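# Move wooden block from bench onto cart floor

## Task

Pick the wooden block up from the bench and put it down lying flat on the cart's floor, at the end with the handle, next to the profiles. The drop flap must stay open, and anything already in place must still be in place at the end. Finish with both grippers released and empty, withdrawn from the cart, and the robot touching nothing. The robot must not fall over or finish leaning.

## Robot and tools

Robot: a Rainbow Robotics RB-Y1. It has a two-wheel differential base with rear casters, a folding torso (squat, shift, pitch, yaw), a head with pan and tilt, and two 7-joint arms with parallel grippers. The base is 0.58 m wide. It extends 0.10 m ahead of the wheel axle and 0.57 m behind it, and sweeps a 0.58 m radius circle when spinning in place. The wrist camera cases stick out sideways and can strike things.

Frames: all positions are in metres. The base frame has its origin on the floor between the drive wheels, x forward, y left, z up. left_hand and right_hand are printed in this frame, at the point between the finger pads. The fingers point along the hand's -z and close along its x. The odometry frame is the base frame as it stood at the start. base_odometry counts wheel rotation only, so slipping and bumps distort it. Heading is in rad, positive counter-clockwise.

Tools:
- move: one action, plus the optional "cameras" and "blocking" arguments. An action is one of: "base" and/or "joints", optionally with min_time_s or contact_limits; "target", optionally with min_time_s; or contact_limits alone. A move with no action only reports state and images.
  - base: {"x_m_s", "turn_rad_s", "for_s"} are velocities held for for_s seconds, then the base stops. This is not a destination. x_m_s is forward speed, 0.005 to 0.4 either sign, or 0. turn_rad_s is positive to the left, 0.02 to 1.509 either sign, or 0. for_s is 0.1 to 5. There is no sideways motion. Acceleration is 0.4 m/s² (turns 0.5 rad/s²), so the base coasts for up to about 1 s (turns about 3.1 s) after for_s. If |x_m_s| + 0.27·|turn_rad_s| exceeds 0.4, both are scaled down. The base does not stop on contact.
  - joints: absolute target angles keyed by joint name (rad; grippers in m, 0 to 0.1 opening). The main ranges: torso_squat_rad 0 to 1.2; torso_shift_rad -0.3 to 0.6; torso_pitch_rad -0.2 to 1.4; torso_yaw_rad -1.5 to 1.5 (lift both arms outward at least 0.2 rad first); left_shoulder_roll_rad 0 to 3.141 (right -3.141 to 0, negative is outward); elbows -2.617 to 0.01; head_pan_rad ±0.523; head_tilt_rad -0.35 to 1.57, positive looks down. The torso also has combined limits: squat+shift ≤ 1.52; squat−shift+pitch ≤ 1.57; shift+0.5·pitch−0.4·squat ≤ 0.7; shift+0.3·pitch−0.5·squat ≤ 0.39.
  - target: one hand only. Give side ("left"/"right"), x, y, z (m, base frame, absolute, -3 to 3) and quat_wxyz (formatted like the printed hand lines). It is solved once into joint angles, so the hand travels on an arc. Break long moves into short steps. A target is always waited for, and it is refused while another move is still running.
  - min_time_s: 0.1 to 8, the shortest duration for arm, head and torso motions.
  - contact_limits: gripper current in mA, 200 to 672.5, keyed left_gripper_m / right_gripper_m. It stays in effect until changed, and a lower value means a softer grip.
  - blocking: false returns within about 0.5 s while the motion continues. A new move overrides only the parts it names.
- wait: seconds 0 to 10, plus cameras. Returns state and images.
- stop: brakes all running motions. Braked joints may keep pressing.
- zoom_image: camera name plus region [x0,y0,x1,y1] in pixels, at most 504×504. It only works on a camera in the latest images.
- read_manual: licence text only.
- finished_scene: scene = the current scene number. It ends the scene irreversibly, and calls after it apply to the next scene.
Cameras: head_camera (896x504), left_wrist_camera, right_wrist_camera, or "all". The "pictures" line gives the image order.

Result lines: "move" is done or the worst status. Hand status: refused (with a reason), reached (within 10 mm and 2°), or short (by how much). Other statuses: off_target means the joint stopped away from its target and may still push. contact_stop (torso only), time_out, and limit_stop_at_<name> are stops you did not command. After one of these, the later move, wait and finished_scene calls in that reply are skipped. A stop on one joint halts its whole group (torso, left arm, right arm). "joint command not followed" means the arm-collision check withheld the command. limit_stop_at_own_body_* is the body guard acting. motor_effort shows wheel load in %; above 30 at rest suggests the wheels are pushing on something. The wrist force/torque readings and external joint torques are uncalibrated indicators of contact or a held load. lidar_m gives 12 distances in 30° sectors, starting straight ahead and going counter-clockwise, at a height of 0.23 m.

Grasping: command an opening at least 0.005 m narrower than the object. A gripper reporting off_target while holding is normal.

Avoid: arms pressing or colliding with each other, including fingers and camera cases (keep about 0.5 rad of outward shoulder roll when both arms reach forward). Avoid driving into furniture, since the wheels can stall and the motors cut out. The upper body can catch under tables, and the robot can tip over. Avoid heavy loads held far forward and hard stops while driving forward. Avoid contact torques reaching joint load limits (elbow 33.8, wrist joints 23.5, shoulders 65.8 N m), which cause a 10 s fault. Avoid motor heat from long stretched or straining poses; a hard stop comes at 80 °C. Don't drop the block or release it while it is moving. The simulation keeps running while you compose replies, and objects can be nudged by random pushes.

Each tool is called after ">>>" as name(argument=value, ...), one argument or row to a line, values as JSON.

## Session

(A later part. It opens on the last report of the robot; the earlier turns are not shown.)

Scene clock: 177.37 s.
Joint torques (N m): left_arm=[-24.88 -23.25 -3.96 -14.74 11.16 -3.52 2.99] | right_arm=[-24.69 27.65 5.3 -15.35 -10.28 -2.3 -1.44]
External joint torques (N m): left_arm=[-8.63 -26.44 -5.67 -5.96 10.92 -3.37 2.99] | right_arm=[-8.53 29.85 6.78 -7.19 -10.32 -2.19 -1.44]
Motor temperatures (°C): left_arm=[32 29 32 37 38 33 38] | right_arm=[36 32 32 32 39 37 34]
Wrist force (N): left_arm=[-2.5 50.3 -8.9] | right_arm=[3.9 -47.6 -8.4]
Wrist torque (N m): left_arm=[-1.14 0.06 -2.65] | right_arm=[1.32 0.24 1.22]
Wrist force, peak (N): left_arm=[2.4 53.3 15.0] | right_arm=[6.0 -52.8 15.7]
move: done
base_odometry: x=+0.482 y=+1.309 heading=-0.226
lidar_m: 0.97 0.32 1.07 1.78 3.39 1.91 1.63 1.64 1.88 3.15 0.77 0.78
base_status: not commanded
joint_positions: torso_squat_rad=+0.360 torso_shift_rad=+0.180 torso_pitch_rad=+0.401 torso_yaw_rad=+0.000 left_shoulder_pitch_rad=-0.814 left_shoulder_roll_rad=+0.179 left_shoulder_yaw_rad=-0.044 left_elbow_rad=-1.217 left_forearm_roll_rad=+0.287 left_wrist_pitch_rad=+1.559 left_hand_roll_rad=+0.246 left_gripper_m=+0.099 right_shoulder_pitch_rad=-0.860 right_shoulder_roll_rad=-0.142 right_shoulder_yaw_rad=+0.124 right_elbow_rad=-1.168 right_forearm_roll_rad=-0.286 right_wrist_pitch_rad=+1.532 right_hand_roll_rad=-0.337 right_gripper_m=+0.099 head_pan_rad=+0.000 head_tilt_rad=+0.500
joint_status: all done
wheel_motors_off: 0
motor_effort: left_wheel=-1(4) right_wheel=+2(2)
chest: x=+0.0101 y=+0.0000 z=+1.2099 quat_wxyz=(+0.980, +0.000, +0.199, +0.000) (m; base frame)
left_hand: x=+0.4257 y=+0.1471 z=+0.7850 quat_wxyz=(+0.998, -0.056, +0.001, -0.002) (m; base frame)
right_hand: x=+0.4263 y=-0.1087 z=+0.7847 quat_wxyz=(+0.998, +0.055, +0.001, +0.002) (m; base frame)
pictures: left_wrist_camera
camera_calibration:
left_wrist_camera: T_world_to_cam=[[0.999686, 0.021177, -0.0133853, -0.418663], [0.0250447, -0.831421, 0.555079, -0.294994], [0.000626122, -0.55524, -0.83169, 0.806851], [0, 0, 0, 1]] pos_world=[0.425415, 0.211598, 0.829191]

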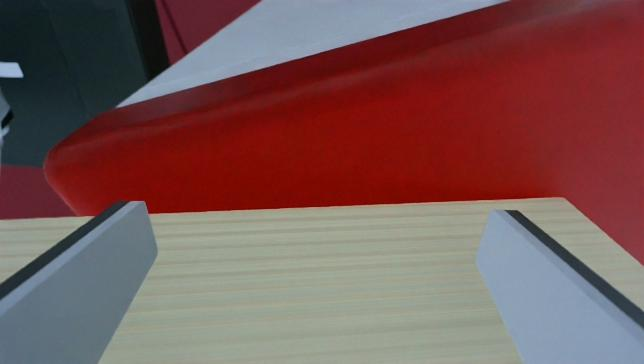

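>>> move(
  joints={"torso_squat_rad":0.44},
  min_time_s=1.5,
  cameras=[],
)

>>> move(
  target={"side":"right","x":0.424,"y":-0.13,"z":0.765,"quat_wxyz":[0.9982,0.06,0,0]},
  cameras=[],
)

>>> move(
  target={"side":"left","x":0.424,"y":0.165,"z":0.765,"quat_wxyz":[0.9982,-0.06,0,0]},
  cameras=[],
)

>>> move(
  joints={"left_gripper_m":0.0,"right_gripper_m":0.0},
)

Scene clock: 183.77 s.
Joint torques (N m): left_arm=[-20.36 -24.77 -4.79 -11.18 10.79 -5.74 2.47] | right_arm=[-22.78 27.9 5.14 -11.61 -9.69 -5.41 -1.62]
External joint torques (N m): left_arm=[-4.03 -27.98 -6.52 -2.39 10.56 -5.59 2.47] | right_arm=[-6.57 30.12 6.63 -3.43 -9.73 -5.3 -1.62]
Motor temperatures (°C): left_arm=[32 29 32 37 38 33 38] | right_arm=[36 32 32 33 40 37 34]
Wrist force (N): left_arm=[-7.3 53.7 22.2] | right_arm=[-8.2 -55.7 25.9]
Wrist torque (N m): left_arm=[-1.49 1.11 -2.10] | right_arm=[2.54 0.55 1.74]
Wrist force, peak (N): left_arm=[-7.9 53.7 22.2] | right_arm=[-8.5 -55.8 26.2]
move: done
base_odometry: x=+0.482 y=+1.309 heading=-0.226
lidar_m: 0.96 0.32 1.06 1.77 3.39 1.90 1.62 1.63 1.86 3.16 0.76 0.79
base_status: not commanded
joint_positions: torso_squat_rad=+0.440 torso_shift_rad=+0.179 torso_pitch_rad=+0.398 torso_yaw_rad=+0.000 left_shoulder_pitch_rad=-0.815 left_shoulder_roll_rad=+0.179 left_shoulder_yaw_rad=-0.043 left_elbow_rad=-1.218 left_forearm_roll_rad=+0.287 left_wrist_pitch_rad=+1.559 left_hand_roll_rad=+0.246 left_gripper_m=+0.099 right_shoulder_pitch_rad=-0.860 right_shoulder_roll_rad=-0.142 right_shoulder_yaw_rad=+0.124 right_elbow_rad=-1.169 right_forearm_roll_rad=-0.286 right_wrist_pitch_rad=+1.532 right_hand_roll_rad=-0.337 right_gripper_m=+0.099 head_pan_rad=+0.000 head_tilt_rad=+0.500
joint_status: all done
wheel_motors_off: 0
motor_effort: left_wheel=+0(2) right_wheel=+2(4)
chest: x=+0.0048 y=+0.0000 z=+1.1889 quat_wxyz=(+0.980, +0.000, +0.198, +0.000) (m; base frame)
left_hand: x=+0.4221 y=+0.1471 z=+0.7657 quat_wxyz=(+0.998, -0.056, -0.001, -0.002) (m; base frame)
right_hand: x=+0.4223 y=-0.1086 z=+0.7652 quat_wxyz=(+0.998, +0.056, -0.001, +0.003) (m; base frame)
pictures: none
No camera images: "cameras" was empty.

Scene clock: 184.73 s.
Joint torques (N m): left_arm=[-16.37 -1.81 -0.14 -9.55 1.73 -0.9 0.2] | right_arm=[-16.67 -1.26 -1.29 -9.48 -0.4 -0.29 -0.15]
External joint torques (N m): left_arm=[-0.06 -4.87 -1.82 -0.76 1.48 -0.75 0.2] | right_arm=[-0.65 1.85 0.39 -1.34 -0.42 -0.19 -0.15]
Motor temperatures (°C): left_arm=[32 29 32 37 38 33 38] | right_arm=[36 32 32 33 40 37 34]
Wrist force (N): left_arm=[-0.2 7.8 -5.3] | right_arm=[-0.7 1.0 -4.9]
Wrist torque (N m): left_arm=[-0.04 0.03 0.19] | right_arm=[-0.16 -0.01 -0.09]
Wrist force, peak (N): left_arm=[-6.7 52.7 22.8] | right_arm=[-8.0 -56.0 25.7]
move: done
base_odometry: x=+0.482 y=+1.309 heading=-0.226
lidar_m: 0.96 0.32 1.07 1.80 3.40 1.90 1.63 1.63 1.86 3.17 0.77 0.78
base_status: not commanded
joint_positions: torso_squat_rad=+0.440 torso_shift_rad=+0.180 torso_pitch_rad=+0.400 torso_yaw_rad=+0.000 left_shoulder_pitch_rad=-0.816 left_shoulder_roll_rad=+0.174 left_shoulder_yaw_rad=-0.045 left_elbow_rad=-1.218 left_forearm_roll_rad=+0.289 left_wrist_pitch_rad=+1.558 left_hand_roll_rad=+0.246 left_gripper_m=+0.099 right_shoulder_pitch_rad=-0.843 right_shoulder_roll_rad=-0.179 right_shoulder_yaw_rad=+0.097 right_elbow_rad=-1.184 right_forearm_roll_rad=-0.315 right_wrist_pitch_rad=+1.537 right_hand_roll_rad=-0.300 right_gripper_m=+0.099 head_pan_rad=+0.000 head_tilt_rad=+0.500
joint_status: all done
wheel_motors_off: 0
motor_effort: left_wheel=+1(11) right_wheel=+0(3)
chest: x=+0.0057 y=+0.0001 z=+1.1886 quat_wxyz=(+0.980, +0.000, +0.199, +0.000) (m; base frame)
left_hand: x=+0.4220 y=+0.1429 z=+0.7651 quat_wxyz=(+0.998, -0.059, +0.000, -0.004) (m; base frame)
right_hand: x=+0.4243 y=-0.1299 z=+0.7640 quat_wxyz=(+0.998, +0.059, +0.000, +0.000) (m; base frame)
right_hand_status: reached (checked arc, planned for 0.2 s): 1 mm and 0.1 deg off.
pictures: none
No camera images: "cameras" was empty.

Scene clock: 185.63 s.
Joint torques (N m): left_arm=[-14.51 2.21 2.04 -9.06 0.52 -0.49 -0.22] | right_arm=[-16.61 -2 -1.51 -9.23 -0.23 -0.09 -0.16]
External joint torques (N m): left_arm=[1.68 -1.81 0.13 -0.31 0.27 -0.34 -0.22] | right_arm=[-0.59 1.11 0.18 -1.09 -0.25 0.02 -0.17]
Motor temperatures (°C): left_arm=[32 29 32 37 38 33 38] | right_arm=[36 32 32 33 40 37 34]
Wrist force (N): left_arm=[-0.1 0.9 -7.3] | right_arm=[-0.3 1.0 -4.6]
Wrist torque (N m): left_arm=[-0.22 0.05 0.04] | right_arm=[-0.16 0.05 -0.08]
Wrist force, peak (N): left_arm=[-1.4 1.0 -8.9] | right_arm=[-0.6 0.9 -5.5]
move: done
base_odometry: x=+0.482 y=+1.309 heading=-0.226
lidar_m: 0.97 0.32 1.07 1.78 3.38 1.89 1.63 1.62 1.87 3.18 0.77 0.79
base_status: not commanded
joint_positions: torso_squat_rad=+0.440 torso_shift_rad=+0.180 torso_pitch_rad=+0.400 torso_yaw_rad=+0.000 left_shoulder_pitch_rad=-0.805 left_shoulder_roll_rad=+0.210 left_shoulder_yaw_rad=-0.018 left_elbow_rad=-1.221 left_forearm_roll_rad=+0.313 left_wrist_pitch_rad=+1.560 left_hand_roll_rad=+0.215 left_gripper_m=+0.099 right_shoulder_pitch_rad=-0.843 right_shoulder_roll_rad=-0.179 right_shoulder_yaw_rad=+0.097 right_elbow_rad=-1.184 right_forearm_roll_rad=-0.315 right_wrist_pitch_rad=+1.537 right_hand_roll_rad=-0.300 right_gripper_m=+0.099 head_pan_rad=+0.000 head_tilt_rad=+0.500
joint_status: all done
wheel_motors_off: 0
motor_effort: left_wheel=+0(1) right_wheel=+0(3)
chest: x=+0.0058 y=+0.0001 z=+1.1886 quat_wxyz=(+0.980, +0.000, +0.199, +0.000) (m; base frame)
left_hand: x=+0.4241 y=+0.1648 z=+0.7652 quat_wxyz=(+0.998, -0.059, -0.001, +0.000) (m; base frame)
left_hand_status: reached (checked arc, planned for 0.2 s): 0 mm and 0.1 deg off.
right_hand: x=+0.4243 y=-0.1298 z=+0.7640 quat_wxyz=(+0.998, +0.059, +0.000, +0.000) (m; base frame)
pictures: none
No camera images: "cameras" was empty.

Scene clock: 187.33 s.
Joint torques (N m): left_arm=[-14.64 2.47 2.38 -9.08 0.56 -0.46 -0.13] | right_arm=[-16.77 -1.91 -1.52 -9.24 -0.21 -0.02 -0.17]
External joint torques (N m): left_arm=[1.56 -1.55 0.48 -0.33 0.31 -0.32 -0.13] | right_arm=[-0.75 1.2 0.16 -1.11 -0.23 0.08 -0.17]
Motor temperatures (°C): left_arm=[32 29 32 37 38 33 38] | right_arm=[36 32 32 32 39 37 34]
Wrist force (N): left_arm=[-0.4 0.7 -6.8] | right_arm=[-0.2 0.9 -4.8]
Wrist torque (N m): left_arm=[-0.18 0.04 0.09] | right_arm=[-0.14 0.07 -0.07]
Wrist force, peak (N): left_arm=[-0.1 0.8 -8.5] | right_arm=[-0.9 0.7 -5.4]
move: done
base_odometry: x=+0.482 y=+1.309 heading=-0.226
lidar_m: 0.96 0.32 1.07 1.79 3.38 1.89 1.63 1.63 1.87 3.17 0.76 0.79
base_status: not commanded
joint_positions: torso_squat_rad=+0.440 torso_shift_rad=+0.180 torso_pitch_rad=+0.400 torso_yaw_rad=+0.000 left_shoulder_pitch_rad=-0.805 left_shoulder_roll_rad=+0.210 left_shoulder_yaw_rad=-0.018 left_elbow_rad=-1.221 left_forearm_roll_rad=+0.313 left_wrist_pitch_rad=+1.560 left_hand_roll_rad=+0.215 left_gripper_m=+0.000 right_shoulder_pitch_rad=-0.843 right_shoulder_roll_rad=-0.179 right_shoulder_yaw_rad=+0.097 right_elbow_rad=-1.184 right_forearm_roll_rad=-0.315 right_wrist_pitch_rad=+1.537 right_hand_roll_rad=-0.300 right_gripper_m=+0.000 head_pan_rad=+0.000 head_tilt_rad=+0.500
joint_status: all done
wheel_motors_off: 0
motor_effort: left_wheel=+0(1) right_wheel=-1(3)
chest: x=+0.0058 y=+0.0001 z=+1.1886 quat_wxyz=(+0.980, +0.000, +0.199, +0.000) (m; base frame)
left_hand: x=+0.4241 y=+0.1648 z=+0.7652 quat_wxyz=(+0.998, -0.059, -0.001, +0.000) (m; base frame)
right_hand: x=+0.4243 y=-0.1298 z=+0.7640 quat_wxyz=(+0.998, +0.059, +0.000, +0.000) (m; base frame)
pictures: head_camera, left_wrist_camera, right_wrist_camera
camera_calibration:
head_camera: T_world_to_cam=[[-0.00751908, -0.999504, -0.0305788, 0.0416113], [-0.746342, 0.0259613, -0.665056, 1.03649], [0.66552, 0.0178216, -0.746167, 0.894029], [0, 0, 0, 1]] pos_world=[0.178896, -0.00125113, 1.35769]
left_wrist_camera: T_world_to_cam=[[0.999601, 0.0260644, -0.010916, -0.420408], [0.0276977, -0.827195, 0.561233, -0.275792], [0.00559855, -0.561311, -0.827586, 0.795933], [0, 0, 0, 1]] pos_world=[0.423423, 0.22959, 0.808898]
right_wrist_camera: T_world_to_cam=[[-0.999272, -0.0253549, -0.0285002, 0.441241], [-0.0374327, 0.795596, 0.60467, -0.315683], [0.00734327, 0.605297, -0.795966, 0.755783], [0, 0, 0, 1]] pos_world=[0.423553, -0.195129, 0.805037]

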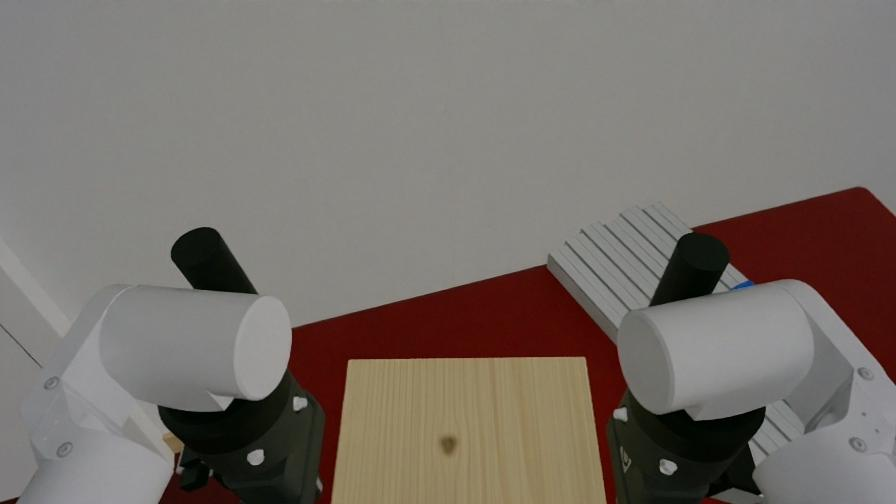

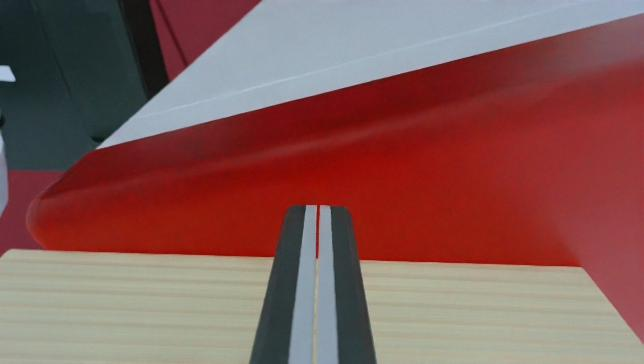

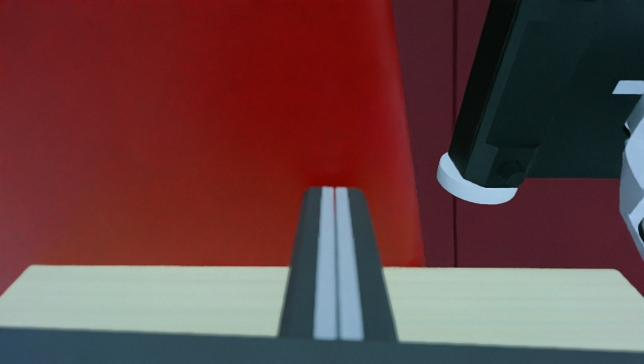

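>>> move(
  target={"side":"left","x":0.421,"y":0.142,"z":0.765,"quat_wxyz":[0.9982,-0.06,0,0]},
  cameras=[],
)

>>> move(
  target={"side":"right","x":0.421,"y":-0.103,"z":0.765,"quat_wxyz":[0.9982,0.06,0,0]},
  cameras=[],
)

>>> move(
  joints={"torso_squat_rad":0.36},
  min_time_s=1,
  cameras=["left_wrist_camera"],
)

>>> move(
  joints={"torso_squat_rad":0.1},
  min_time_s=1.5,
)

Scene clock: 190.13 s.
Joint torques (N m): left_arm=[-14.56 1.26 1.53 -9.01 0.6 -0.4 -0.04] | right_arm=[-16.81 -2.51 -1.6 -9.08 -0.18 -0.17 -0.23]
External joint torques (N m): left_arm=[1.67 -1.75 -0.14 -0.21 0.36 -0.24 -0.04] | right_arm=[-0.79 0.6 0.09 -0.95 -0.2 -0.07 -0.23]
Motor temperatures (°C): left_arm=[32 29 32 37 37 33 38] | right_arm=[36 32 32 32 39 37 34]
Wrist force (N): left_arm=[-0.4 1.6 -7.2] | right_arm=[-0.5 1.1 -4.9]
Wrist torque (N m): left_arm=[-0.28 0.00 0.08] | right_arm=[-0.15 0.04 -0.09]
Wrist force, peak (N): left_arm=[0.2 6.7 -6.4] | right_arm=[-0.5 1.3 -5.5]
move: done
base_odometry: x=+0.482 y=+1.309 heading=-0.226
lidar_m: 0.97 0.32 1.08 1.78 3.39 1.90 1.64 1.63 1.87 3.16 0.76 0.80
base_status: not commanded
joint_positions: torso_squat_rad=+0.440 torso_shift_rad=+0.180 torso_pitch_rad=+0.400 torso_yaw_rad=+0.000 left_shoulder_pitch_rad=-0.811 left_shoulder_roll_rad=+0.172 left_shoulder_yaw_rad=-0.043 left_elbow_rad=-1.228 left_forearm_roll_rad=+0.288 left_wrist_pitch_rad=+1.562 left_hand_roll_rad=+0.253 left_gripper_m=+0.000 right_shoulder_pitch_rad=-0.843 right_shoulder_roll_rad=-0.179 right_shoulder_yaw_rad=+0.097 right_elbow_rad=-1.184 right_forearm_roll_rad=-0.315 right_wrist_pitch_rad=+1.537 right_hand_roll_rad=-0.300 right_gripper_m=+0.000 head_pan_rad=+0.000 head_tilt_rad=+0.500
joint_status: all done
wheel_motors_off: 0
motor_effort: left_wheel=+0(3) right_wheel=+0(2)
chest: x=+0.0058 y=+0.0001 z=+1.1886 quat_wxyz=(+0.980, +0.000, +0.199, +0.000) (m; base frame)
left_hand: x=+0.4210 y=+0.1423 z=+0.7656 quat_wxyz=(+0.998, -0.061, +0.000, +0.000) (m; base frame)
left_hand_status: reached (checked arc, planned for 0.2 s): 1 mm and 0.1 deg off.
right_hand: x=+0.4243 y=-0.1298 z=+0.7640 quat_wxyz=(+0.998, +0.059, +0.001, +0.000) (m; base frame)
pictures: none
No camera images: "cameras" was empty.

Scene clock: 190.73 s.
Joint torques (N m): left_arm=[-19.5 -22.3 -5.2 -11.19 10.11 -2.59 0.04] | right_arm=[-23.78 26.77 5.69 -13.57 -9.45 -4.22 -0.36]
External joint torques (N m): left_arm=[-3.27 -25.46 -6.91 -2.4 9.87 -2.43 0.04] | right_arm=[-7.71 28.94 7.17 -5.39 -9.48 -4.1 -0.36]
Motor temperatures (°C): left_arm=[32 29 32 37 37 33 38] | right_arm=[36 32 32 32 39 37 34]
Wrist force (N): left_arm=[-0.5 45.6 5.0] | right_arm=[-3.1 -51.7 7.9]
Wrist torque (N m): left_arm=[-0.83 -0.08 -0.24] | right_arm=[1.83 0.47 0.35]
Wrist force, peak (N): left_arm=[0.0 57.0 4.0] | right_arm=[-3.9 -65.4 9.5]
move: done
base_odometry: x=+0.482 y=+1.309 heading=-0.226
lidar_m: 0.97 0.33 1.08 1.79 3.39 1.91 1.64 1.63 1.88 3.17 0.76 0.80
base_status: not commanded
joint_positions: torso_squat_rad=+0.440 torso_shift_rad=+0.180 torso_pitch_rad=+0.400 torso_yaw_rad=+0.000 left_shoulder_pitch_rad=-0.810 left_shoulder_roll_rad=+0.178 left_shoulder_yaw_rad=-0.041 left_elbow_rad=-1.227 left_forearm_roll_rad=+0.286 left_wrist_pitch_rad=+1.563 left_hand_roll_rad=+0.253 left_gripper_m=+0.000 right_shoulder_pitch_rad=-0.852 right_shoulder_roll_rad=-0.141 right_shoulder_yaw_rad=+0.122 right_elbow_rad=-1.184 right_forearm_roll_rad=-0.285 right_wrist_pitch_rad=+1.538 right_hand_roll_rad=-0.345 right_gripper_m=+0.000 head_pan_rad=+0.000 head_tilt_rad=+0.500
joint_status: all done
wheel_motors_off: 0
motor_effort: left_wheel=-1(4) right_wheel=+2(4)
chest: x=+0.0057 y=+0.0000 z=+1.1887 quat_wxyz=(+0.980, +0.000, +0.198, +0.000) (m; base frame)
left_hand: x=+0.4214 y=+0.1468 z=+0.7653 quat_wxyz=(+0.998, -0.057, -0.001, +0.002) (m; base frame)
right_hand: x=+0.4210 y=-0.1090 z=+0.7649 quat_wxyz=(+0.998, +0.057, +0.000, -0.002) (m; base frame)
right_hand_status: reached (checked arc, planned for 0.2 s): 6 mm and 0.5 deg off.
pictures: none
No camera images: "cameras" was empty.

Scene clock: 192.03 s.
Joint torques (N m): left_arm=[-23.55 -22.13 -5.05 -14.26 10.25 -2.54 0.05] | right_arm=[-27.41 25.17 5.18 -16.59 -9.14 -3.76 -0.42]
External joint torques (N m): left_arm=[-7.38 -25.28 -6.75 -5.47 10.01 -2.39 0.05] | right_arm=[-11.38 27.32 6.65 -8.41 -9.17 -3.66 -0.42]
Motor temperatures (°C): left_arm=[32 29 32 37 38 33 38] | right_arm=[36 32 32 32 39 37 34]
Wrist force (N): left_arm=[2.4 46.6 -11.6] | right_arm=[-1.4 -44.2 -8.6]
Wrist torque (N m): left_arm=[-0.82 -0.08 -0.20] | right_arm=[1.15 0.17 0.39]
Wrist force, peak (N): left_arm=[2.3 46.8 -12.7] | right_arm=[-3.7 -51.9 8.9]
move: done
base_odometry: x=+0.482 y=+1.309 heading=-0.226
lidar_m: 0.96 0.32 1.07 1.78 3.40 1.91 1.63 1.63 1.87 3.16 0.77 0.79
base_status: not commanded
joint_positions: torso_squat_rad=+0.360 torso_shift_rad=+0.180 torso_pitch_rad=+0.401 torso_yaw_rad=+0.000 left_shoulder_pitch_rad=-0.809 left_shoulder_roll_rad=+0.178 left_shoulder_yaw_rad=-0.041 left_elbow_rad=-1.226 left_forearm_roll_rad=+0.286 left_wrist_pitch_rad=+1.563 left_hand_roll_rad=+0.253 left_gripper_m=+0.000 right_shoulder_pitch_rad=-0.851 right_shoulder_roll_rad=-0.141 right_shoulder_yaw_rad=+0.122 right_elbow_rad=-1.183 right_forearm_roll_rad=-0.285 right_wrist_pitch_rad=+1.538 right_hand_roll_rad=-0.345 right_gripper_m=+0.000 head_pan_rad=+0.000 head_tilt_rad=+0.500
joint_status: all done
wheel_motors_off: 0
motor_effort: left_wheel=+0(2) right_wheel=+1(4)
chest: x=+0.0102 y=+0.0000 z=+1.2099 quat_wxyz=(+0.980, +0.000, +0.199, +0.000) (m; base frame)
left_hand: x=+0.4248 y=+0.1471 z=+0.7855 quat_wxyz=(+0.998, -0.057, +0.001, +0.002) (m; base frame)
right_hand: x=+0.4245 y=-0.1089 z=+0.7852 quat_wxyz=(+0.998, +0.057, +0.001, -0.002) (m; base frame)
pictures: left_wrist_camera
camera_calibration:
left_wrist_camera: T_world_to_cam=[[0.999462, 0.0297179, -0.0138451, -0.418603], [0.0323936, -0.830122, 0.55664, -0.299792], [0.005049, -0.556789, -0.830639, 0.804818], [0, 0, 0, 1]] pos_world=[0.424026, 0.211689, 0.829593]

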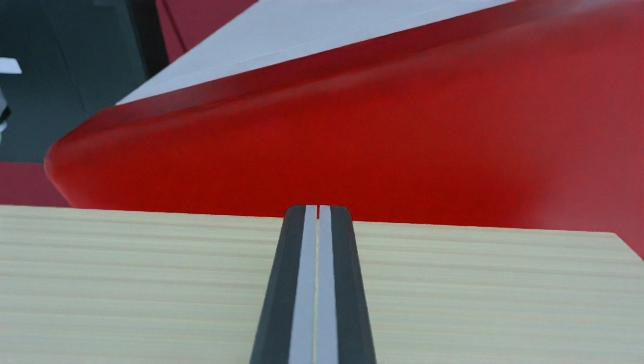

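Scene clock: 193.83 s.
Joint torques (N m): left_arm=[-23.78 -22.06 -4.88 -14.39 10.21 -2.52 0.06] | right_arm=[-27.16 24.95 5.39 -16.97 -9.05 -3.64 -0.32]
External joint torques (N m): left_arm=[-7.6 -25.22 -6.58 -5.6 9.97 -2.37 0.06] | right_arm=[-11.13 27.1 6.86 -8.79 -9.09 -3.53 -0.32]
Motor temperatures (°C): left_arm=[32 29 32 37 38 33 38] | right_arm=[36 32 32 32 39 37 34]
Wrist force (N): left_arm=[2.9 46.4 -12.7] | right_arm=[-1.7 -43.3 -8.9]
Wrist torque (N m): left_arm=[-0.82 0.04 -0.22] | right_arm=[1.03 0.17 0.39]
Wrist force, peak (N): left_arm=[2.3 46.8 -13.0] | right_arm=[-2.1 -44.2 -8.3]
move: done
base_odometry: x=+0.482 y=+1.309 heading=-0.226
lidar_m: 0.96 0.32 1.06 1.80 3.39 1.90 1.63 1.63 1.86 3.17 0.76 0.79
base_status: not commanded
joint_positions: torso_squat_rad=+0.100 torso_shift_rad=+0.180 torso_pitch_rad=+0.401 torso_yaw_rad=+0.000 left_shoulder_pitch_rad=-0.809 left_shoulder_roll_rad=+0.178 left_shoulder_yaw_rad=-0.041 left_elbow_rad=-1.226 left_forearm_roll_rad=+0.286 left_wrist_pitch_rad=+1.563 left_hand_roll_rad=+0.253 left_gripper_m=+0.000 right_shoulder_pitch_rad=-0.851 right_shoulder_roll_rad=-0.141 right_shoulder_yaw_rad=+0.122 right_elbow_rad=-1.183 right_forearm_roll_rad=-0.285 right_wrist_pitch_rad=+1.538 right_hand_roll_rad=-0.345 right_gripper_m=+0.000 head_pan_rad=+0.000 head_tilt_rad=+0.500
joint_status: all done
wheel_motors_off: 0
motor_effort: left_wheel=-1(3) right_wheel=+2(2)
chest: x=+0.0176 y=+0.0000 z=+1.2506 quat_wxyz=(+0.980, +0.000, +0.199, +0.000) (m; base frame)
left_hand: x=+0.4321 y=+0.1472 z=+0.8262 quat_wxyz=(+0.998, -0.057, +0.001, +0.002) (m; base frame)
right_hand: x=+0.4318 y=-0.1089 z=+0.8259 quat_wxyz=(+0.998, +0.057, +0.001, -0.002) (m; base frame)
pictures: head_camera, left_wrist_camera, right_wrist_camera
camera_calibration:
head_camera: T_world_to_cam=[[-0.00762841, -0.999501, -0.0306363, 0.0436949], [-0.746999, 0.0260635, -0.664314, 1.0857], [0.664781, 0.0178176, -0.746825, 0.933168], [0, 0, 0, 1]] pos_world=[0.190996, -0.00125081, 1.4195]
left_wrist_camera: T_world_to_cam=[[0.99946, 0.0297414, -0.0139825, -0.425321], [0.0324897, -0.830121, 0.556636, -0.32267], [0.00494799, -0.556789, -0.830639, 0.838548], [0, 0, 0, 1]] pos_world=[0.431426, 0.211689, 0.870194]
right_wrist_camera: T_world_to_cam=[[-0.999417, -0.0215642, -0.0264653, 0.449893], [-0.0331432, 0.798711, 0.600801, -0.367834], [0.00818231, 0.601328, -0.79896, 0.793962], [0, 0, 0, 1]] pos_world=[0.430943, -0.173937, 0.867246]

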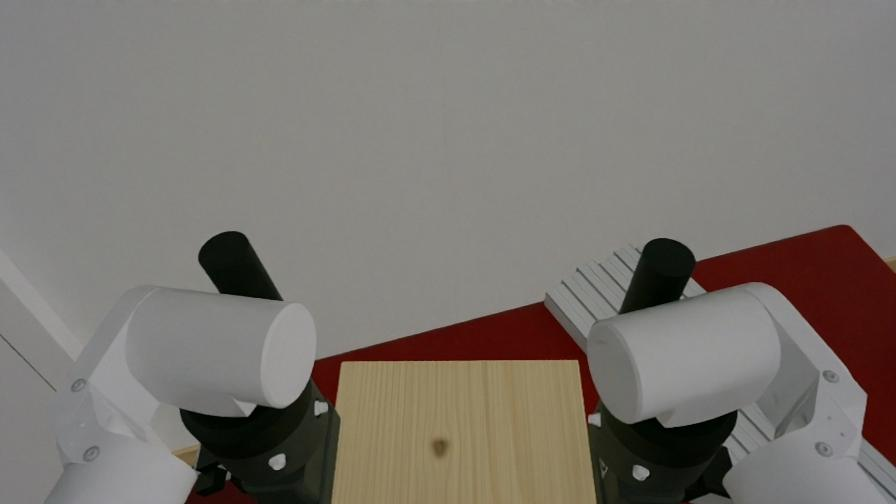

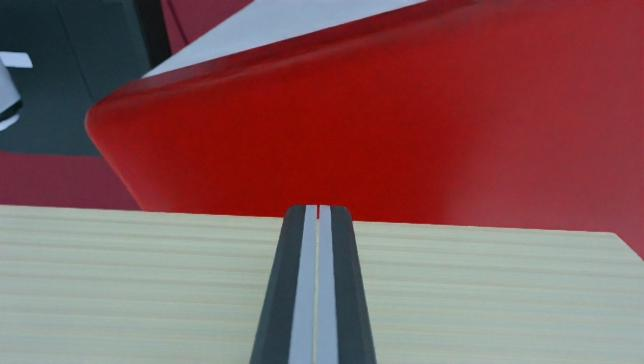

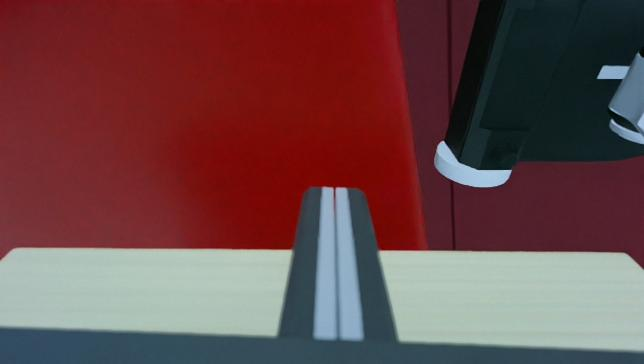

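>>> move(
  base={"x_m_s":-0.2,"for_s":1.5},
  cameras=[],
)

>>> move(
  base={"turn_rad_s":-0.6,"for_s":2.315},
  cameras=["left_wrist_camera"],
)

>>> move(
  base={"x_m_s":0.32,"for_s":4.93},
  cameras=[],
)

>>> move(
  base={"turn_rad_s":0.6,"for_s":2.69},
)

Scene clock: 199.47 s.
Joint torques (N m): left_arm=[-25.02 -21.59 -4.71 -14.8 10.31 -2.42 0] | right_arm=[-28.2 24.63 5.37 -17.03 -9.02 -3.49 -0.41]
External joint torques (N m): left_arm=[-8.85 -24.74 -6.41 -6.01 10.07 -2.28 0] | right_arm=[-12.17 26.78 6.84 -8.85 -9.05 -3.39 -0.41]
Motor temperatures (°C): left_arm=[32 29 32 38 38 33 38] | right_arm=[36 32 32 33 39 37 34]
Wrist force (N): left_arm=[2.1 45.3 -12.7] | right_arm=[-1.8 -43.6 -8.9]
Wrist torque (N m): left_arm=[-0.71 -0.03 -0.22] | right_arm=[1.11 0.12 0.31]
Wrist force, peak (N): left_arm=[2.0 46.8 -12.7] | right_arm=[-1.9 -44.2 -8.9]
move: done
base_odometry: x=+0.190 y=+1.377 heading=-0.225
lidar_m: 0.60 1.23 1.39 2.40 2.79 1.55 1.35 1.34 1.53 2.61 1.30 0.99
base_status: done (sent for 1.5 of 1.5 s)
joint_positions: torso_squat_rad=+0.100 torso_shift_rad=+0.180 torso_pitch_rad=+0.401 torso_yaw_rad=+0.000 left_shoulder_pitch_rad=-0.809 left_shoulder_roll_rad=+0.178 left_shoulder_yaw_rad=-0.041 left_elbow_rad=-1.226 left_forearm_roll_rad=+0.286 left_wrist_pitch_rad=+1.563 left_hand_roll_rad=+0.253 left_gripper_m=+0.000 right_shoulder_pitch_rad=-0.851 right_shoulder_roll_rad=-0.141 right_shoulder_yaw_rad=+0.122 right_elbow_rad=-1.183 right_forearm_roll_rad=-0.285 right_wrist_pitch_rad=+1.538 right_hand_roll_rad=-0.345 right_gripper_m=+0.000 head_pan_rad=+0.000 head_tilt_rad=+0.500
joint_status: not commanded
wheel_motors_off: 0
motor_effort: left_wheel=+6(32) right_wheel=-5(22)
chest: x=+0.0175 y=+0.0000 z=+1.2507 quat_wxyz=(+0.980, +0.000, +0.199, +0.000) (m; base frame)
left_hand: x=+0.4320 y=+0.1472 z=+0.8262 quat_wxyz=(+0.998, -0.057, +0.001, +0.002) (m; base frame)
right_hand: x=+0.4317 y=-0.1089 z=+0.8259 quat_wxyz=(+0.998, +0.057, +0.001, -0.002) (m; base frame)
pictures: none
No camera images: "cameras" was empty.

Scene clock: 203.30 s.
Joint torques (N m): left_arm=[-24.68 -22.02 -5.07 -14.92 10.25 -2.47 0.13] | right_arm=[-28.27 24.43 4.65 -17.04 -9.11 -3.42 -0.22]
External joint torques (N m): left_arm=[-8.5 -25.17 -6.77 -6.14 10.02 -2.33 0.13] | right_arm=[-12.24 26.57 6.11 -8.86 -9.14 -3.32 -0.22]
Motor temperatures (°C): left_arm=[32 29 32 38 38 33 38] | right_arm=[36 32 32 33 39 37 34]
Wrist force (N): left_arm=[2.3 46.6 -12.1] | right_arm=[-1.6 -43.6 -8.6]
Wrist torque (N m): left_arm=[-0.82 0.02 -0.20] | right_arm=[1.08 0.08 0.31]
Wrist force, peak (N): left_arm=[2.5 47.4 -11.9] | right_arm=[-1.3 -44.9 -8.8]
move: done
base_odometry: x=+0.190 y=+1.377 heading=-1.605
lidar_m: 3.78 0.98 1.01 0.62 1.22 1.58 3.53 2.14 1.45 1.34 1.35 1.72
base_status: done (sent for 2.3 of 2.3 s)
joint_positions: torso_squat_rad=+0.100 torso_shift_rad=+0.180 torso_pitch_rad=+0.401 torso_yaw_rad=+0.000 left_shoulder_pitch_rad=-0.809 left_shoulder_roll_rad=+0.178 left_shoulder_yaw_rad=-0.041 left_elbow_rad=-1.226 left_forearm_roll_rad=+0.286 left_wrist_pitch_rad=+1.563 left_hand_roll_rad=+0.253 left_gripper_m=+0.000 right_shoulder_pitch_rad=-0.851 right_shoulder_roll_rad=-0.141 right_shoulder_yaw_rad=+0.122 right_elbow_rad=-1.183 right_forearm_roll_rad=-0.285 right_wrist_pitch_rad=+1.538 right_hand_roll_rad=-0.345 right_gripper_m=+0.000 head_pan_rad=+0.000 head_tilt_rad=+0.500
joint_status: not commanded
wheel_motors_off: 0
motor_effort: left_wheel=+17(38) right_wheel=-3(25)
chest: x=+0.0175 y=+0.0001 z=+1.2506 quat_wxyz=(+0.980, +0.000, +0.199, +0.000) (m; base frame)
left_hand: x=+0.4320 y=+0.1473 z=+0.8262 quat_wxyz=(+0.998, -0.057, +0.001, +0.002) (m; base frame)
right_hand: x=+0.4317 y=-0.1088 z=+0.8259 quat_wxyz=(+0.998, +0.057, +0.001, -0.002) (m; base frame)
pictures: left_wrist_camera
camera_calibration:
left_wrist_camera: T_world_to_cam=[[0.999453, 0.0299062, -0.0140955, -0.425058], [0.0326895, -0.830115, 0.556633, -0.322666], [0.00494588, -0.55679, -0.830639, 0.838606], [0, 0, 0, 1]] pos_world=[0.431226, 0.211789, 0.870194]

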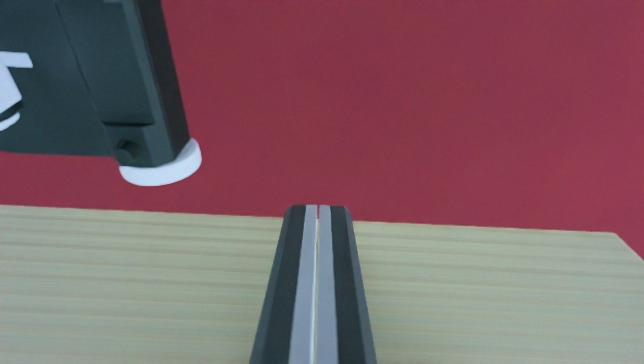

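Scene clock: 209.37 s.
Joint torques (N m): left_arm=[-24.34 -21.99 -4.83 -14.97 10.44 -2.38 0.03] | right_arm=[-28.38 24.13 4.97 -17.12 -9 -3.31 -0.28]
External joint torques (N m): left_arm=[-8.16 -25.14 -6.53 -6.19 10.2 -2.23 0.03] | right_arm=[-12.35 26.28 6.44 -8.94 -9.03 -3.2 -0.28]
Motor temperatures (°C): left_arm=[32 29 32 38 38 33 38] | right_arm=[36 32 32 33 39 37 34]
Wrist force (N): left_arm=[2.4 45.7 -11.8] | right_arm=[-0.7 -44.0 -7.8]
Wrist torque (N m): left_arm=[-0.71 0.03 -0.19] | right_arm=[1.09 0.22 0.24]
Wrist force, peak (N): left_arm=[2.1 47.1 -13.0] | right_arm=[-1.8 -44.6 -9.0]
move: done
base_odometry: x=+0.136 y=-0.201 heading=-1.605
lidar_m: 3.35 0.89 0.60 0.56 0.56 1.09 3.98 1.88 1.27 1.18 1.18 1.51
base_status: done (sent for 4.93 of 4.93 s)
joint_positions: torso_squat_rad=+0.100 torso_shift_rad=+0.180 torso_pitch_rad=+0.401 torso_yaw_rad=+0.000 left_shoulder_pitch_rad=-0.809 left_shoulder_roll_rad=+0.178 left_shoulder_yaw_rad=-0.041 left_elbow_rad=-1.226 left_forearm_roll_rad=+0.286 left_wrist_pitch_rad=+1.563 left_hand_roll_rad=+0.253 left_gripper_m=+0.000 right_shoulder_pitch_rad=-0.851 right_shoulder_roll_rad=-0.141 right_shoulder_yaw_rad=+0.122 right_elbow_rad=-1.183 right_forearm_roll_rad=-0.285 right_wrist_pitch_rad=+1.538 right_hand_roll_rad=-0.345 right_gripper_m=+0.000 head_pan_rad=+0.000 head_tilt_rad=+0.500
joint_status: not commanded
wheel_motors_off: 0
motor_effort: left_wheel=-1(45) right_wheel=+1(30)
chest: x=+0.0176 y=+0.0001 z=+1.2506 quat_wxyz=(+0.980, +0.000, +0.199, +0.000) (m; base frame)
left_hand: x=+0.4321 y=+0.1473 z=+0.8261 quat_wxyz=(+0.998, -0.057, +0.001, +0.002) (m; base frame)
right_hand: x=+0.4317 y=-0.1088 z=+0.8258 quat_wxyz=(+0.998, +0.057, +0.001, -0.002) (m; base frame)
pictures: none
No camera images: "cameras" was empty.

Scene clock: 213.60 s.
Joint torques (N m): left_arm=[-24.45 -22.05 -5.04 -15.05 10.33 -2.33 -0.04] | right_arm=[-28.32 24.24 4.88 -16.86 -8.99 -3.43 -0.41]
External joint torques (N m): left_arm=[-8.27 -25.2 -6.74 -6.26 10.09 -2.18 -0.04] | right_arm=[-12.29 26.38 6.35 -8.68 -9.02 -3.32 -0.41]
Motor temperatures (°C): left_arm=[32 29 32 38 38 33 38] | right_arm=[36 32 32 33 39 37 34]
Wrist force (N): left_arm=[1.3 46.0 -12.7] | right_arm=[-1.1 -43.9 -9.1]
Wrist torque (N m): left_arm=[-0.74 -0.05 -0.21] | right_arm=[1.10 0.17 0.21]
Wrist force, peak (N): left_arm=[2.5 47.5 -12.4] | right_arm=[-1.3 -44.7 -9.0]
move: done
base_odometry: x=+0.136 y=-0.201 heading=+0.015
lidar_m: 0.56 0.59 1.08 4.75 1.73 1.23 1.16 1.20 1.62 3.99 0.83 0.58
base_status: done (sent for 2.7 of 2.7 s)
joint_positions: torso_squat_rad=+0.100 torso_shift_rad=+0.180 torso_pitch_rad=+0.401 torso_yaw_rad=+0.000 left_shoulder_pitch_rad=-0.809 left_shoulder_roll_rad=+0.177 left_shoulder_yaw_rad=-0.041 left_elbow_rad=-1.226 left_forearm_roll_rad=+0.286 left_wrist_pitch_rad=+1.563 left_hand_roll_rad=+0.253 left_gripper_m=+0.000 right_shoulder_pitch_rad=-0.851 right_shoulder_roll_rad=-0.141 right_shoulder_yaw_rad=+0.122 right_elbow_rad=-1.183 right_forearm_roll_rad=-0.285 right_wrist_pitch_rad=+1.538 right_hand_roll_rad=-0.345 right_gripper_m=+0.000 head_pan_rad=+0.000 head_tilt_rad=+0.500
joint_status: not commanded
wheel_motors_off: 0
motor_effort: left_wheel=-3(37) right_wheel=+15(32)
chest: x=+0.0176 y=+0.0001 z=+1.2506 quat_wxyz=(+0.980, +0.000, +0.199, +0.000) (m; base frame)
left_hand: x=+0.4321 y=+0.1472 z=+0.8261 quat_wxyz=(+0.998, -0.057, +0.001, +0.002) (m; base frame)
right_hand: x=+0.4317 y=-0.1088 z=+0.8258 quat_wxyz=(+0.998, +0.057, +0.001, -0.002) (m; base frame)
pictures: head_camera, left_wrist_camera, right_wrist_camera
camera_calibration:
head_camera: T_world_to_cam=[[-0.00754924, -0.999504, -0.030568, 0.0435849], [-0.746999, 0.025959, -0.664318, 1.0857], [0.664783, 0.0178192, -0.746824, 0.933308], [0, 0, 0, 1]] pos_world=[0.190896, -0.00125113, 1.4196]
left_wrist_camera: T_world_to_cam=[[0.999453, 0.0299066, -0.0140995, -0.425155], [0.0326917, -0.830069, 0.556702, -0.322739], [0.00494547, -0.556858, -0.830593, 0.83858], [0, 0, 0, 1]] pos_world=[0.431326, 0.211789, 0.870194]
right_wrist_camera: T_world_to_cam=[[-0.999426, -0.0215802, -0.0261046, 0.449379], [-0.0329393, 0.798709, 0.600815, -0.367962], [0.00788421, 0.601331, -0.798961, 0.793955], [0, 0, 0, 1]] pos_world=[0.430741, -0.173838, 0.867147]

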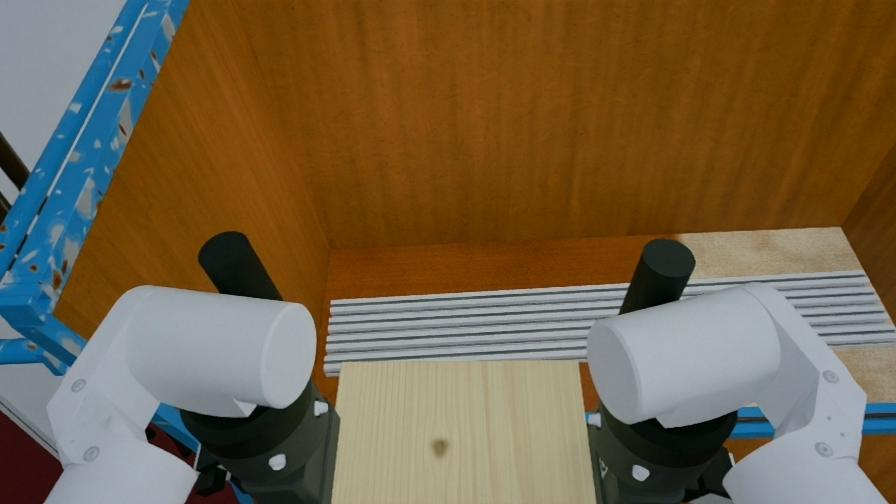

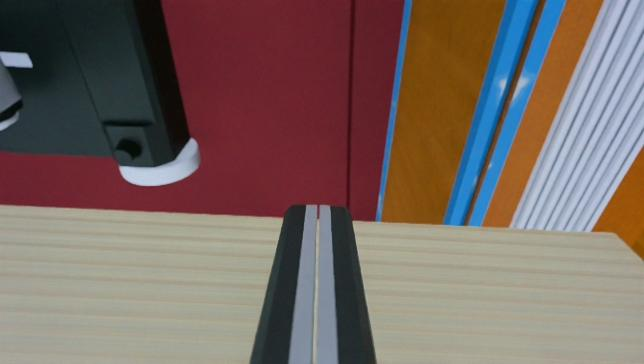

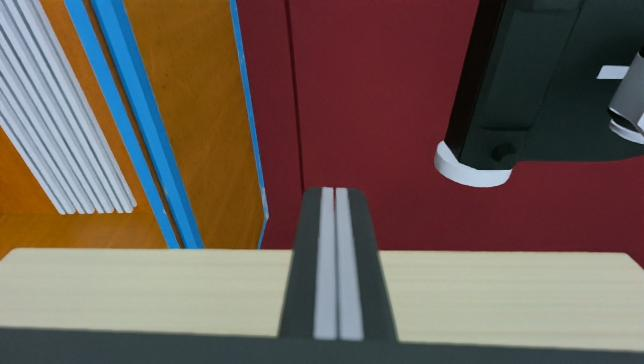

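>>> move(
  base={"turn_rad_s":-0.6,"for_s":2.7},
  cameras=[],
)

>>> move(
  base={"x_m_s":-0.32,"for_s":4.93},
  cameras=[],
)

>>> move(
  base={"turn_rad_s":0.6,"for_s":2.3},
  cameras=["head_camera","left_wrist_camera"],
)

>>> move(
  base={"x_m_s":0.2,"for_s":1.43},
  cameras=["head_camera","left_wrist_camera","right_wrist_camera"],
)

Scene clock: 236.60 s.
Joint torques (N m): left_arm=[-24.38 -21.74 -5.25 -14.89 10.53 -2.51 0.04] | right_arm=[-28.48 23.99 4.61 -17.14 -9.06 -3.38 -0.32]
External joint torques (N m): left_arm=[-8.21 -24.89 -6.95 -6.1 10.29 -2.36 0.04] | right_arm=[-12.45 26.13 6.08 -8.96 -9.09 -3.27 -0.32]
Motor temperatures (°C): left_arm=[32 29 32 38 39 33 38] | right_arm=[37 32 32 34 40 37 34]
Wrist force (N): left_arm=[1.9 46.7 -12.3] | right_arm=[-1.8 -43.7 -9.0]
Wrist torque (N m): left_arm=[-0.80 -0.04 -0.19] | right_arm=[1.09 0.08 0.29]
Wrist force, peak (N): left_arm=[1.4 47.2 -12.7] | right_arm=[-1.3 -44.6 -8.8]
move: done
base_odometry: x=+0.136 y=-0.201 heading=-1.605
lidar_m: 3.33 0.90 0.60 0.56 0.58 1.08 4.00 1.88 1.27 1.17 1.19 1.49
base_status: done (sent for 2.7 of 2.7 s)
joint_positions: torso_squat_rad=+0.100 torso_shift_rad=+0.180 torso_pitch_rad=+0.401 torso_yaw_rad=+0.000 left_shoulder_pitch_rad=-0.809 left_shoulder_roll_rad=+0.177 left_shoulder_yaw_rad=-0.041 left_elbow_rad=-1.226 left_forearm_roll_rad=+0.286 left_wrist_pitch_rad=+1.563 left_hand_roll_rad=+0.253 left_gripper_m=+0.000 right_shoulder_pitch_rad=-0.851 right_shoulder_roll_rad=-0.141 right_shoulder_yaw_rad=+0.122 right_elbow_rad=-1.183 right_forearm_roll_rad=-0.285 right_wrist_pitch_rad=+1.538 right_hand_roll_rad=-0.345 right_gripper_m=+0.000 head_pan_rad=+0.000 head_tilt_rad=+0.500
joint_status: not commanded
wheel_motors_off: 0
motor_effort: left_wheel=+15(35) right_wheel=-3(37)
chest: x=+0.0176 y=+0.0001 z=+1.2506 quat_wxyz=(+0.980, +0.000, +0.199, +0.000) (m; base frame)
left_hand: x=+0.4320 y=+0.1473 z=+0.8261 quat_wxyz=(+0.998, -0.057, +0.001, +0.002) (m; base frame)
right_hand: x=+0.4317 y=-0.1088 z=+0.8258 quat_wxyz=(+0.998, +0.057, +0.001, -0.002) (m; base frame)
pictures: none
No camera images: "cameras" was empty.

Scene clock: 242.77 s.
Joint torques (N m): left_arm=[-25.02 -22.01 -5.03 -15.04 10.31 -2.35 0.13] | right_arm=[-28.45 24.31 4.79 -17.2 -8.93 -3.43 -0.13]
External joint torques (N m): left_arm=[-8.85 -25.16 -6.73 -6.26 10.07 -2.2 0.13] | right_arm=[-12.42 26.46 6.26 -9.02 -8.96 -3.32 -0.13]
Motor temperatures (°C): left_arm=[32 29 32 38 39 33 38] | right_arm=[37 32 32 34 40 37 34]
Wrist force (N): left_arm=[1.6 46.1 -11.5] | right_arm=[-1.4 -43.7 -8.0]
Wrist torque (N m): left_arm=[-0.77 -0.08 -0.20] | right_arm=[1.13 0.16 0.30]
Wrist force, peak (N): left_arm=[2.3 47.0 -12.7] | right_arm=[-1.2 -44.7 -8.9]
move: done
base_odometry: x=+0.190 y=+1.377 heading=-1.604
lidar_m: 3.78 0.99 1.00 0.61 1.23 1.58 3.55 2.14 1.43 1.33 1.35 1.70
base_status: done (sent for 4.93 of 4.93 s)
joint_positions: torso_squat_rad=+0.100 torso_shift_rad=+0.180 torso_pitch_rad=+0.401 torso_yaw_rad=+0.000 left_shoulder_pitch_rad=-0.808 left_shoulder_roll_rad=+0.177 left_shoulder_yaw_rad=-0.041 left_elbow_rad=-1.226 left_forearm_roll_rad=+0.286 left_wrist_pitch_rad=+1.563 left_hand_roll_rad=+0.253 left_gripper_m=+0.000 right_shoulder_pitch_rad=-0.851 right_shoulder_roll_rad=-0.141 right_shoulder_yaw_rad=+0.122 right_elbow_rad=-1.183 right_forearm_roll_rad=-0.285 right_wrist_pitch_rad=+1.538 right_hand_roll_rad=-0.345 right_gripper_m=+0.000 head_pan_rad=+0.000 head_tilt_rad=+0.500
joint_status: not commanded
wheel_motors_off: 0
motor_effort: left_wheel=+4(23) right_wheel=-6(39)
chest: x=+0.0175 y=+0.0001 z=+1.2506 quat_wxyz=(+0.980, +0.000, +0.199, +0.000) (m; base frame)
left_hand: x=+0.4320 y=+0.1473 z=+0.8261 quat_wxyz=(+0.998, -0.057, +0.001, +0.002) (m; base frame)
right_hand: x=+0.4316 y=-0.1088 z=+0.8258 quat_wxyz=(+0.998, +0.057, +0.001, -0.002) (m; base frame)
pictures: none
No camera images: "cameras" was empty.

Scene clock: 246.60 s.
Joint torques (N m): left_arm=[-24.5 -22.07 -5.12 -15.01 10.4 -2.38 0.04] | right_arm=[-28.5 24.08 4.77 -17.16 -8.95 -3.45 -0.25]
External joint torques (N m): left_arm=[-8.32 -25.22 -6.82 -6.23 10.16 -2.24 0.04] | right_arm=[-12.48 26.23 6.24 -8.98 -8.99 -3.34 -0.25]
Motor temperatures (°C): left_arm=[32 29 32 38 39 33 38] | right_arm=[37 32 32 34 40 37 34]
Wrist force (N): left_arm=[1.6 45.7 -12.2] | right_arm=[-1.4 -43.7 -8.8]
Wrist torque (N m): left_arm=[-0.70 -0.08 -0.22] | right_arm=[1.09 0.13 0.28]
Wrist force, peak (N): left_arm=[1.8 47.2 -12.2] | right_arm=[-1.6 -44.7 -9.1]
move: done
base_odometry: x=+0.190 y=+1.377 heading=-0.225
lidar_m: 0.62 1.23 1.42 2.42 2.79 1.55 1.33 1.33 1.55 2.59 1.29 1.00
base_status: done (sent for 2.3 of 2.3 s)
joint_positions: torso_squat_rad=+0.100 torso_shift_rad=+0.180 torso_pitch_rad=+0.401 torso_yaw_rad=+0.000 left_shoulder_pitch_rad=-0.809 left_shoulder_roll_rad=+0.177 left_shoulder_yaw_rad=-0.041 left_elbow_rad=-1.226 left_forearm_roll_rad=+0.286 left_wrist_pitch_rad=+1.563 left_hand_roll_rad=+0.253 left_gripper_m=+0.000 right_shoulder_pitch_rad=-0.851 right_shoulder_roll_rad=-0.141 right_shoulder_yaw_rad=+0.122 right_elbow_rad=-1.183 right_forearm_roll_rad=-0.285 right_wrist_pitch_rad=+1.538 right_hand_roll_rad=-0.345 right_gripper_m=+0.000 head_pan_rad=+0.000 head_tilt_rad=+0.500
joint_status: not commanded
wheel_motors_off: 0
motor_effort: left_wheel=-2(31) right_wheel=+14(41)
chest: x=+0.0176 y=+0.0001 z=+1.2506 quat_wxyz=(+0.980, +0.000, +0.199, +0.000) (m; base frame)
left_hand: x=+0.4320 y=+0.1473 z=+0.8261 quat_wxyz=(+0.998, -0.057, +0.001, +0.002) (m; base frame)
right_hand: x=+0.4316 y=-0.1088 z=+0.8258 quat_wxyz=(+0.998, +0.057, +0.001, -0.002) (m; base frame)
pictures: head_camera, left_wrist_camera
camera_calibration:
head_camera: T_world_to_cam=[[-0.00754532, -0.999504, -0.0305699, 0.0435868], [-0.746905, 0.0259599, -0.664424, 1.08583], [0.664888, 0.0178195, -0.74673, 0.933154], [0, 0, 0, 1]] pos_world=[0.190896, -0.00125113, 1.4196]
left_wrist_camera: T_world_to_cam=[[0.999453, 0.0299085, -0.0140971, -0.425057], [0.0326923, -0.830115, 0.556633, -0.322667], [0.00494585, -0.55679, -0.830639, 0.838606], [0, 0, 0, 1]] pos_world=[0.431226, 0.211789, 0.870194]

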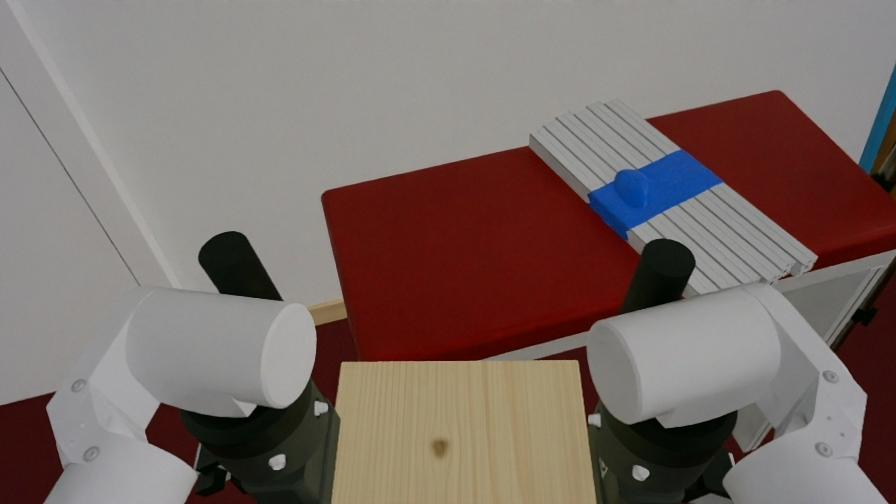

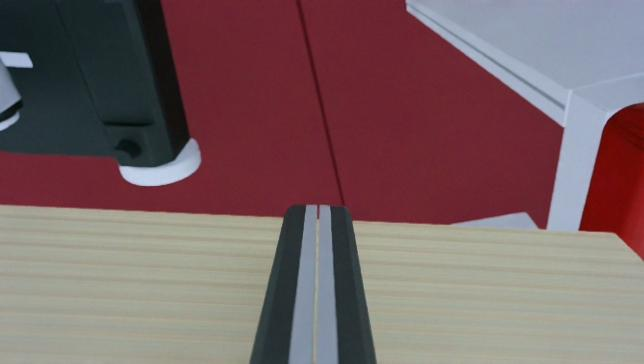

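Scene clock: 248.87 s.
Joint torques (N m): left_arm=[-24.42 -22.03 -4.9 -14.95 10.41 -2.45 0.12] | right_arm=[-28.25 24.09 4.64 -17.18 -8.97 -3.33 -0.44]
External joint torques (N m): left_arm=[-8.25 -25.18 -6.6 -6.16 10.17 -2.3 0.12] | right_arm=[-12.22 26.24 6.11 -9 -9.01 -3.23 -0.44]
Motor temperatures (°C): left_arm=[33 29 32 38 39 33 38] | right_arm=[37 32 32 34 40 37 34]
Wrist force (N): left_arm=[1.3 46.4 -11.5] | right_arm=[-1.3 -43.9 -8.3]
Wrist torque (N m): left_arm=[-0.79 -0.10 -0.22] | right_arm=[1.09 0.13 0.23]
Wrist force, peak (N): left_arm=[2.1 46.7 -12.3] | right_arm=[-1.4 -44.7 -8.0]
move: done
base_odometry: x=+0.469 y=+1.313 heading=-0.225
lidar_m: 0.96 0.34 1.10 1.85 3.33 1.88 1.61 1.61 1.86 3.16 0.76 0.79
base_status: done (sent for 1.43 of 1.43 s)
joint_positions: torso_squat_rad=+0.100 torso_shift_rad=+0.180 torso_pitch_rad=+0.401 torso_yaw_rad=+0.000 left_shoulder_pitch_rad=-0.809 left_shoulder_roll_rad=+0.177 left_shoulder_yaw_rad=-0.041 left_elbow_rad=-1.226 left_forearm_roll_rad=+0.286 left_wrist_pitch_rad=+1.563 left_hand_roll_rad=+0.253 left_gripper_m=+0.000 right_shoulder_pitch_rad=-0.851 right_shoulder_roll_rad=-0.141 right_shoulder_yaw_rad=+0.122 right_elbow_rad=-1.183 right_forearm_roll_rad=-0.285 right_wrist_pitch_rad=+1.538 right_hand_roll_rad=-0.345 right_gripper_m=+0.000 head_pan_rad=+0.000 head_tilt_rad=+0.500
joint_status: not commanded
wheel_motors_off: 0
motor_effort: left_wheel=+0(28) right_wheel=-1(45)
chest: x=+0.0176 y=+0.0001 z=+1.2506 quat_wxyz=(+0.980, +0.000, +0.199, +0.000) (m; base frame)
left_hand: x=+0.4320 y=+0.1472 z=+0.8261 quat_wxyz=(+0.998, -0.057, +0.001, +0.002) (m; base frame)
right_hand: x=+0.4317 y=-0.1088 z=+0.8258 quat_wxyz=(+0.998, +0.057, +0.002, -0.002) (m; base frame)
pictures: head_camera, left_wrist_camera, right_wrist_camera
camera_calibration:
head_camera: T_world_to_cam=[[-0.00754924, -0.999504, -0.030568, 0.0435857], [-0.746999, 0.025959, -0.664318, 1.08577], [0.664783, 0.0178192, -0.746824, 0.933241], [0, 0, 0, 1]] pos_world=[0.190996, -0.00125113, 1.4196]
left_wrist_camera: T_world_to_cam=[[0.999454, 0.0298497, -0.0141779, -0.425075], [0.0326884, -0.830117, 0.55663, -0.322666], [0.00484589, -0.55679, -0.830639, 0.838649], [0, 0, 0, 1]] pos_world=[0.431326, 0.211789, 0.870194]
right_wrist_camera: T_world_to_cam=[[-0.999426, -0.0215802, -0.0261046, 0.449379], [-0.0329393, 0.798709, 0.600815, -0.367962], [0.00788421, 0.601331, -0.798961, 0.793955], [0, 0, 0, 1]] pos_world=[0.430741, -0.173838, 0.867147]

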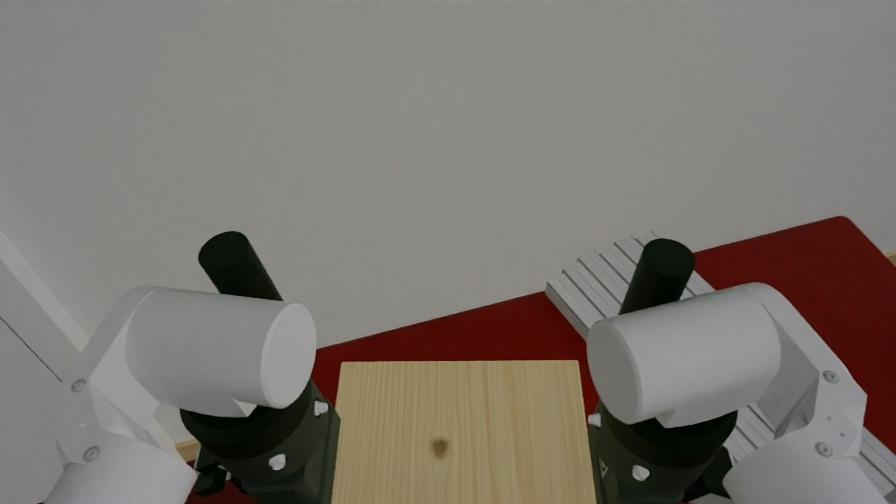

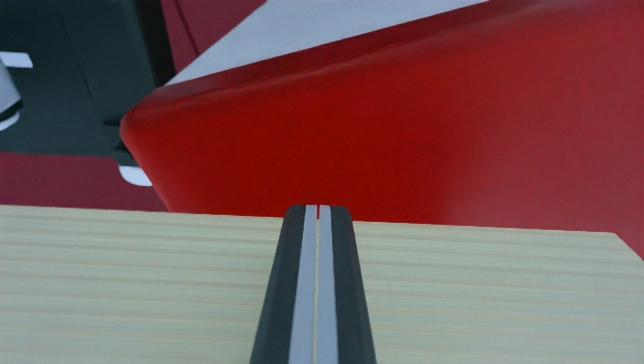

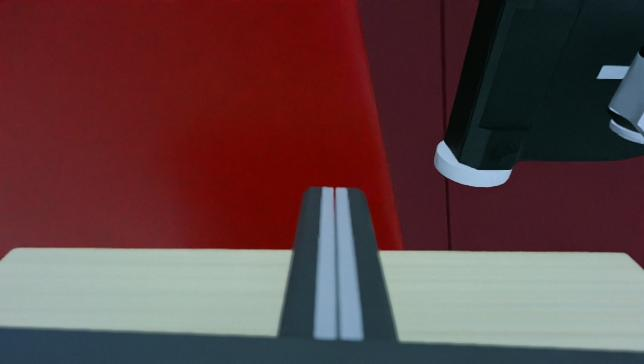

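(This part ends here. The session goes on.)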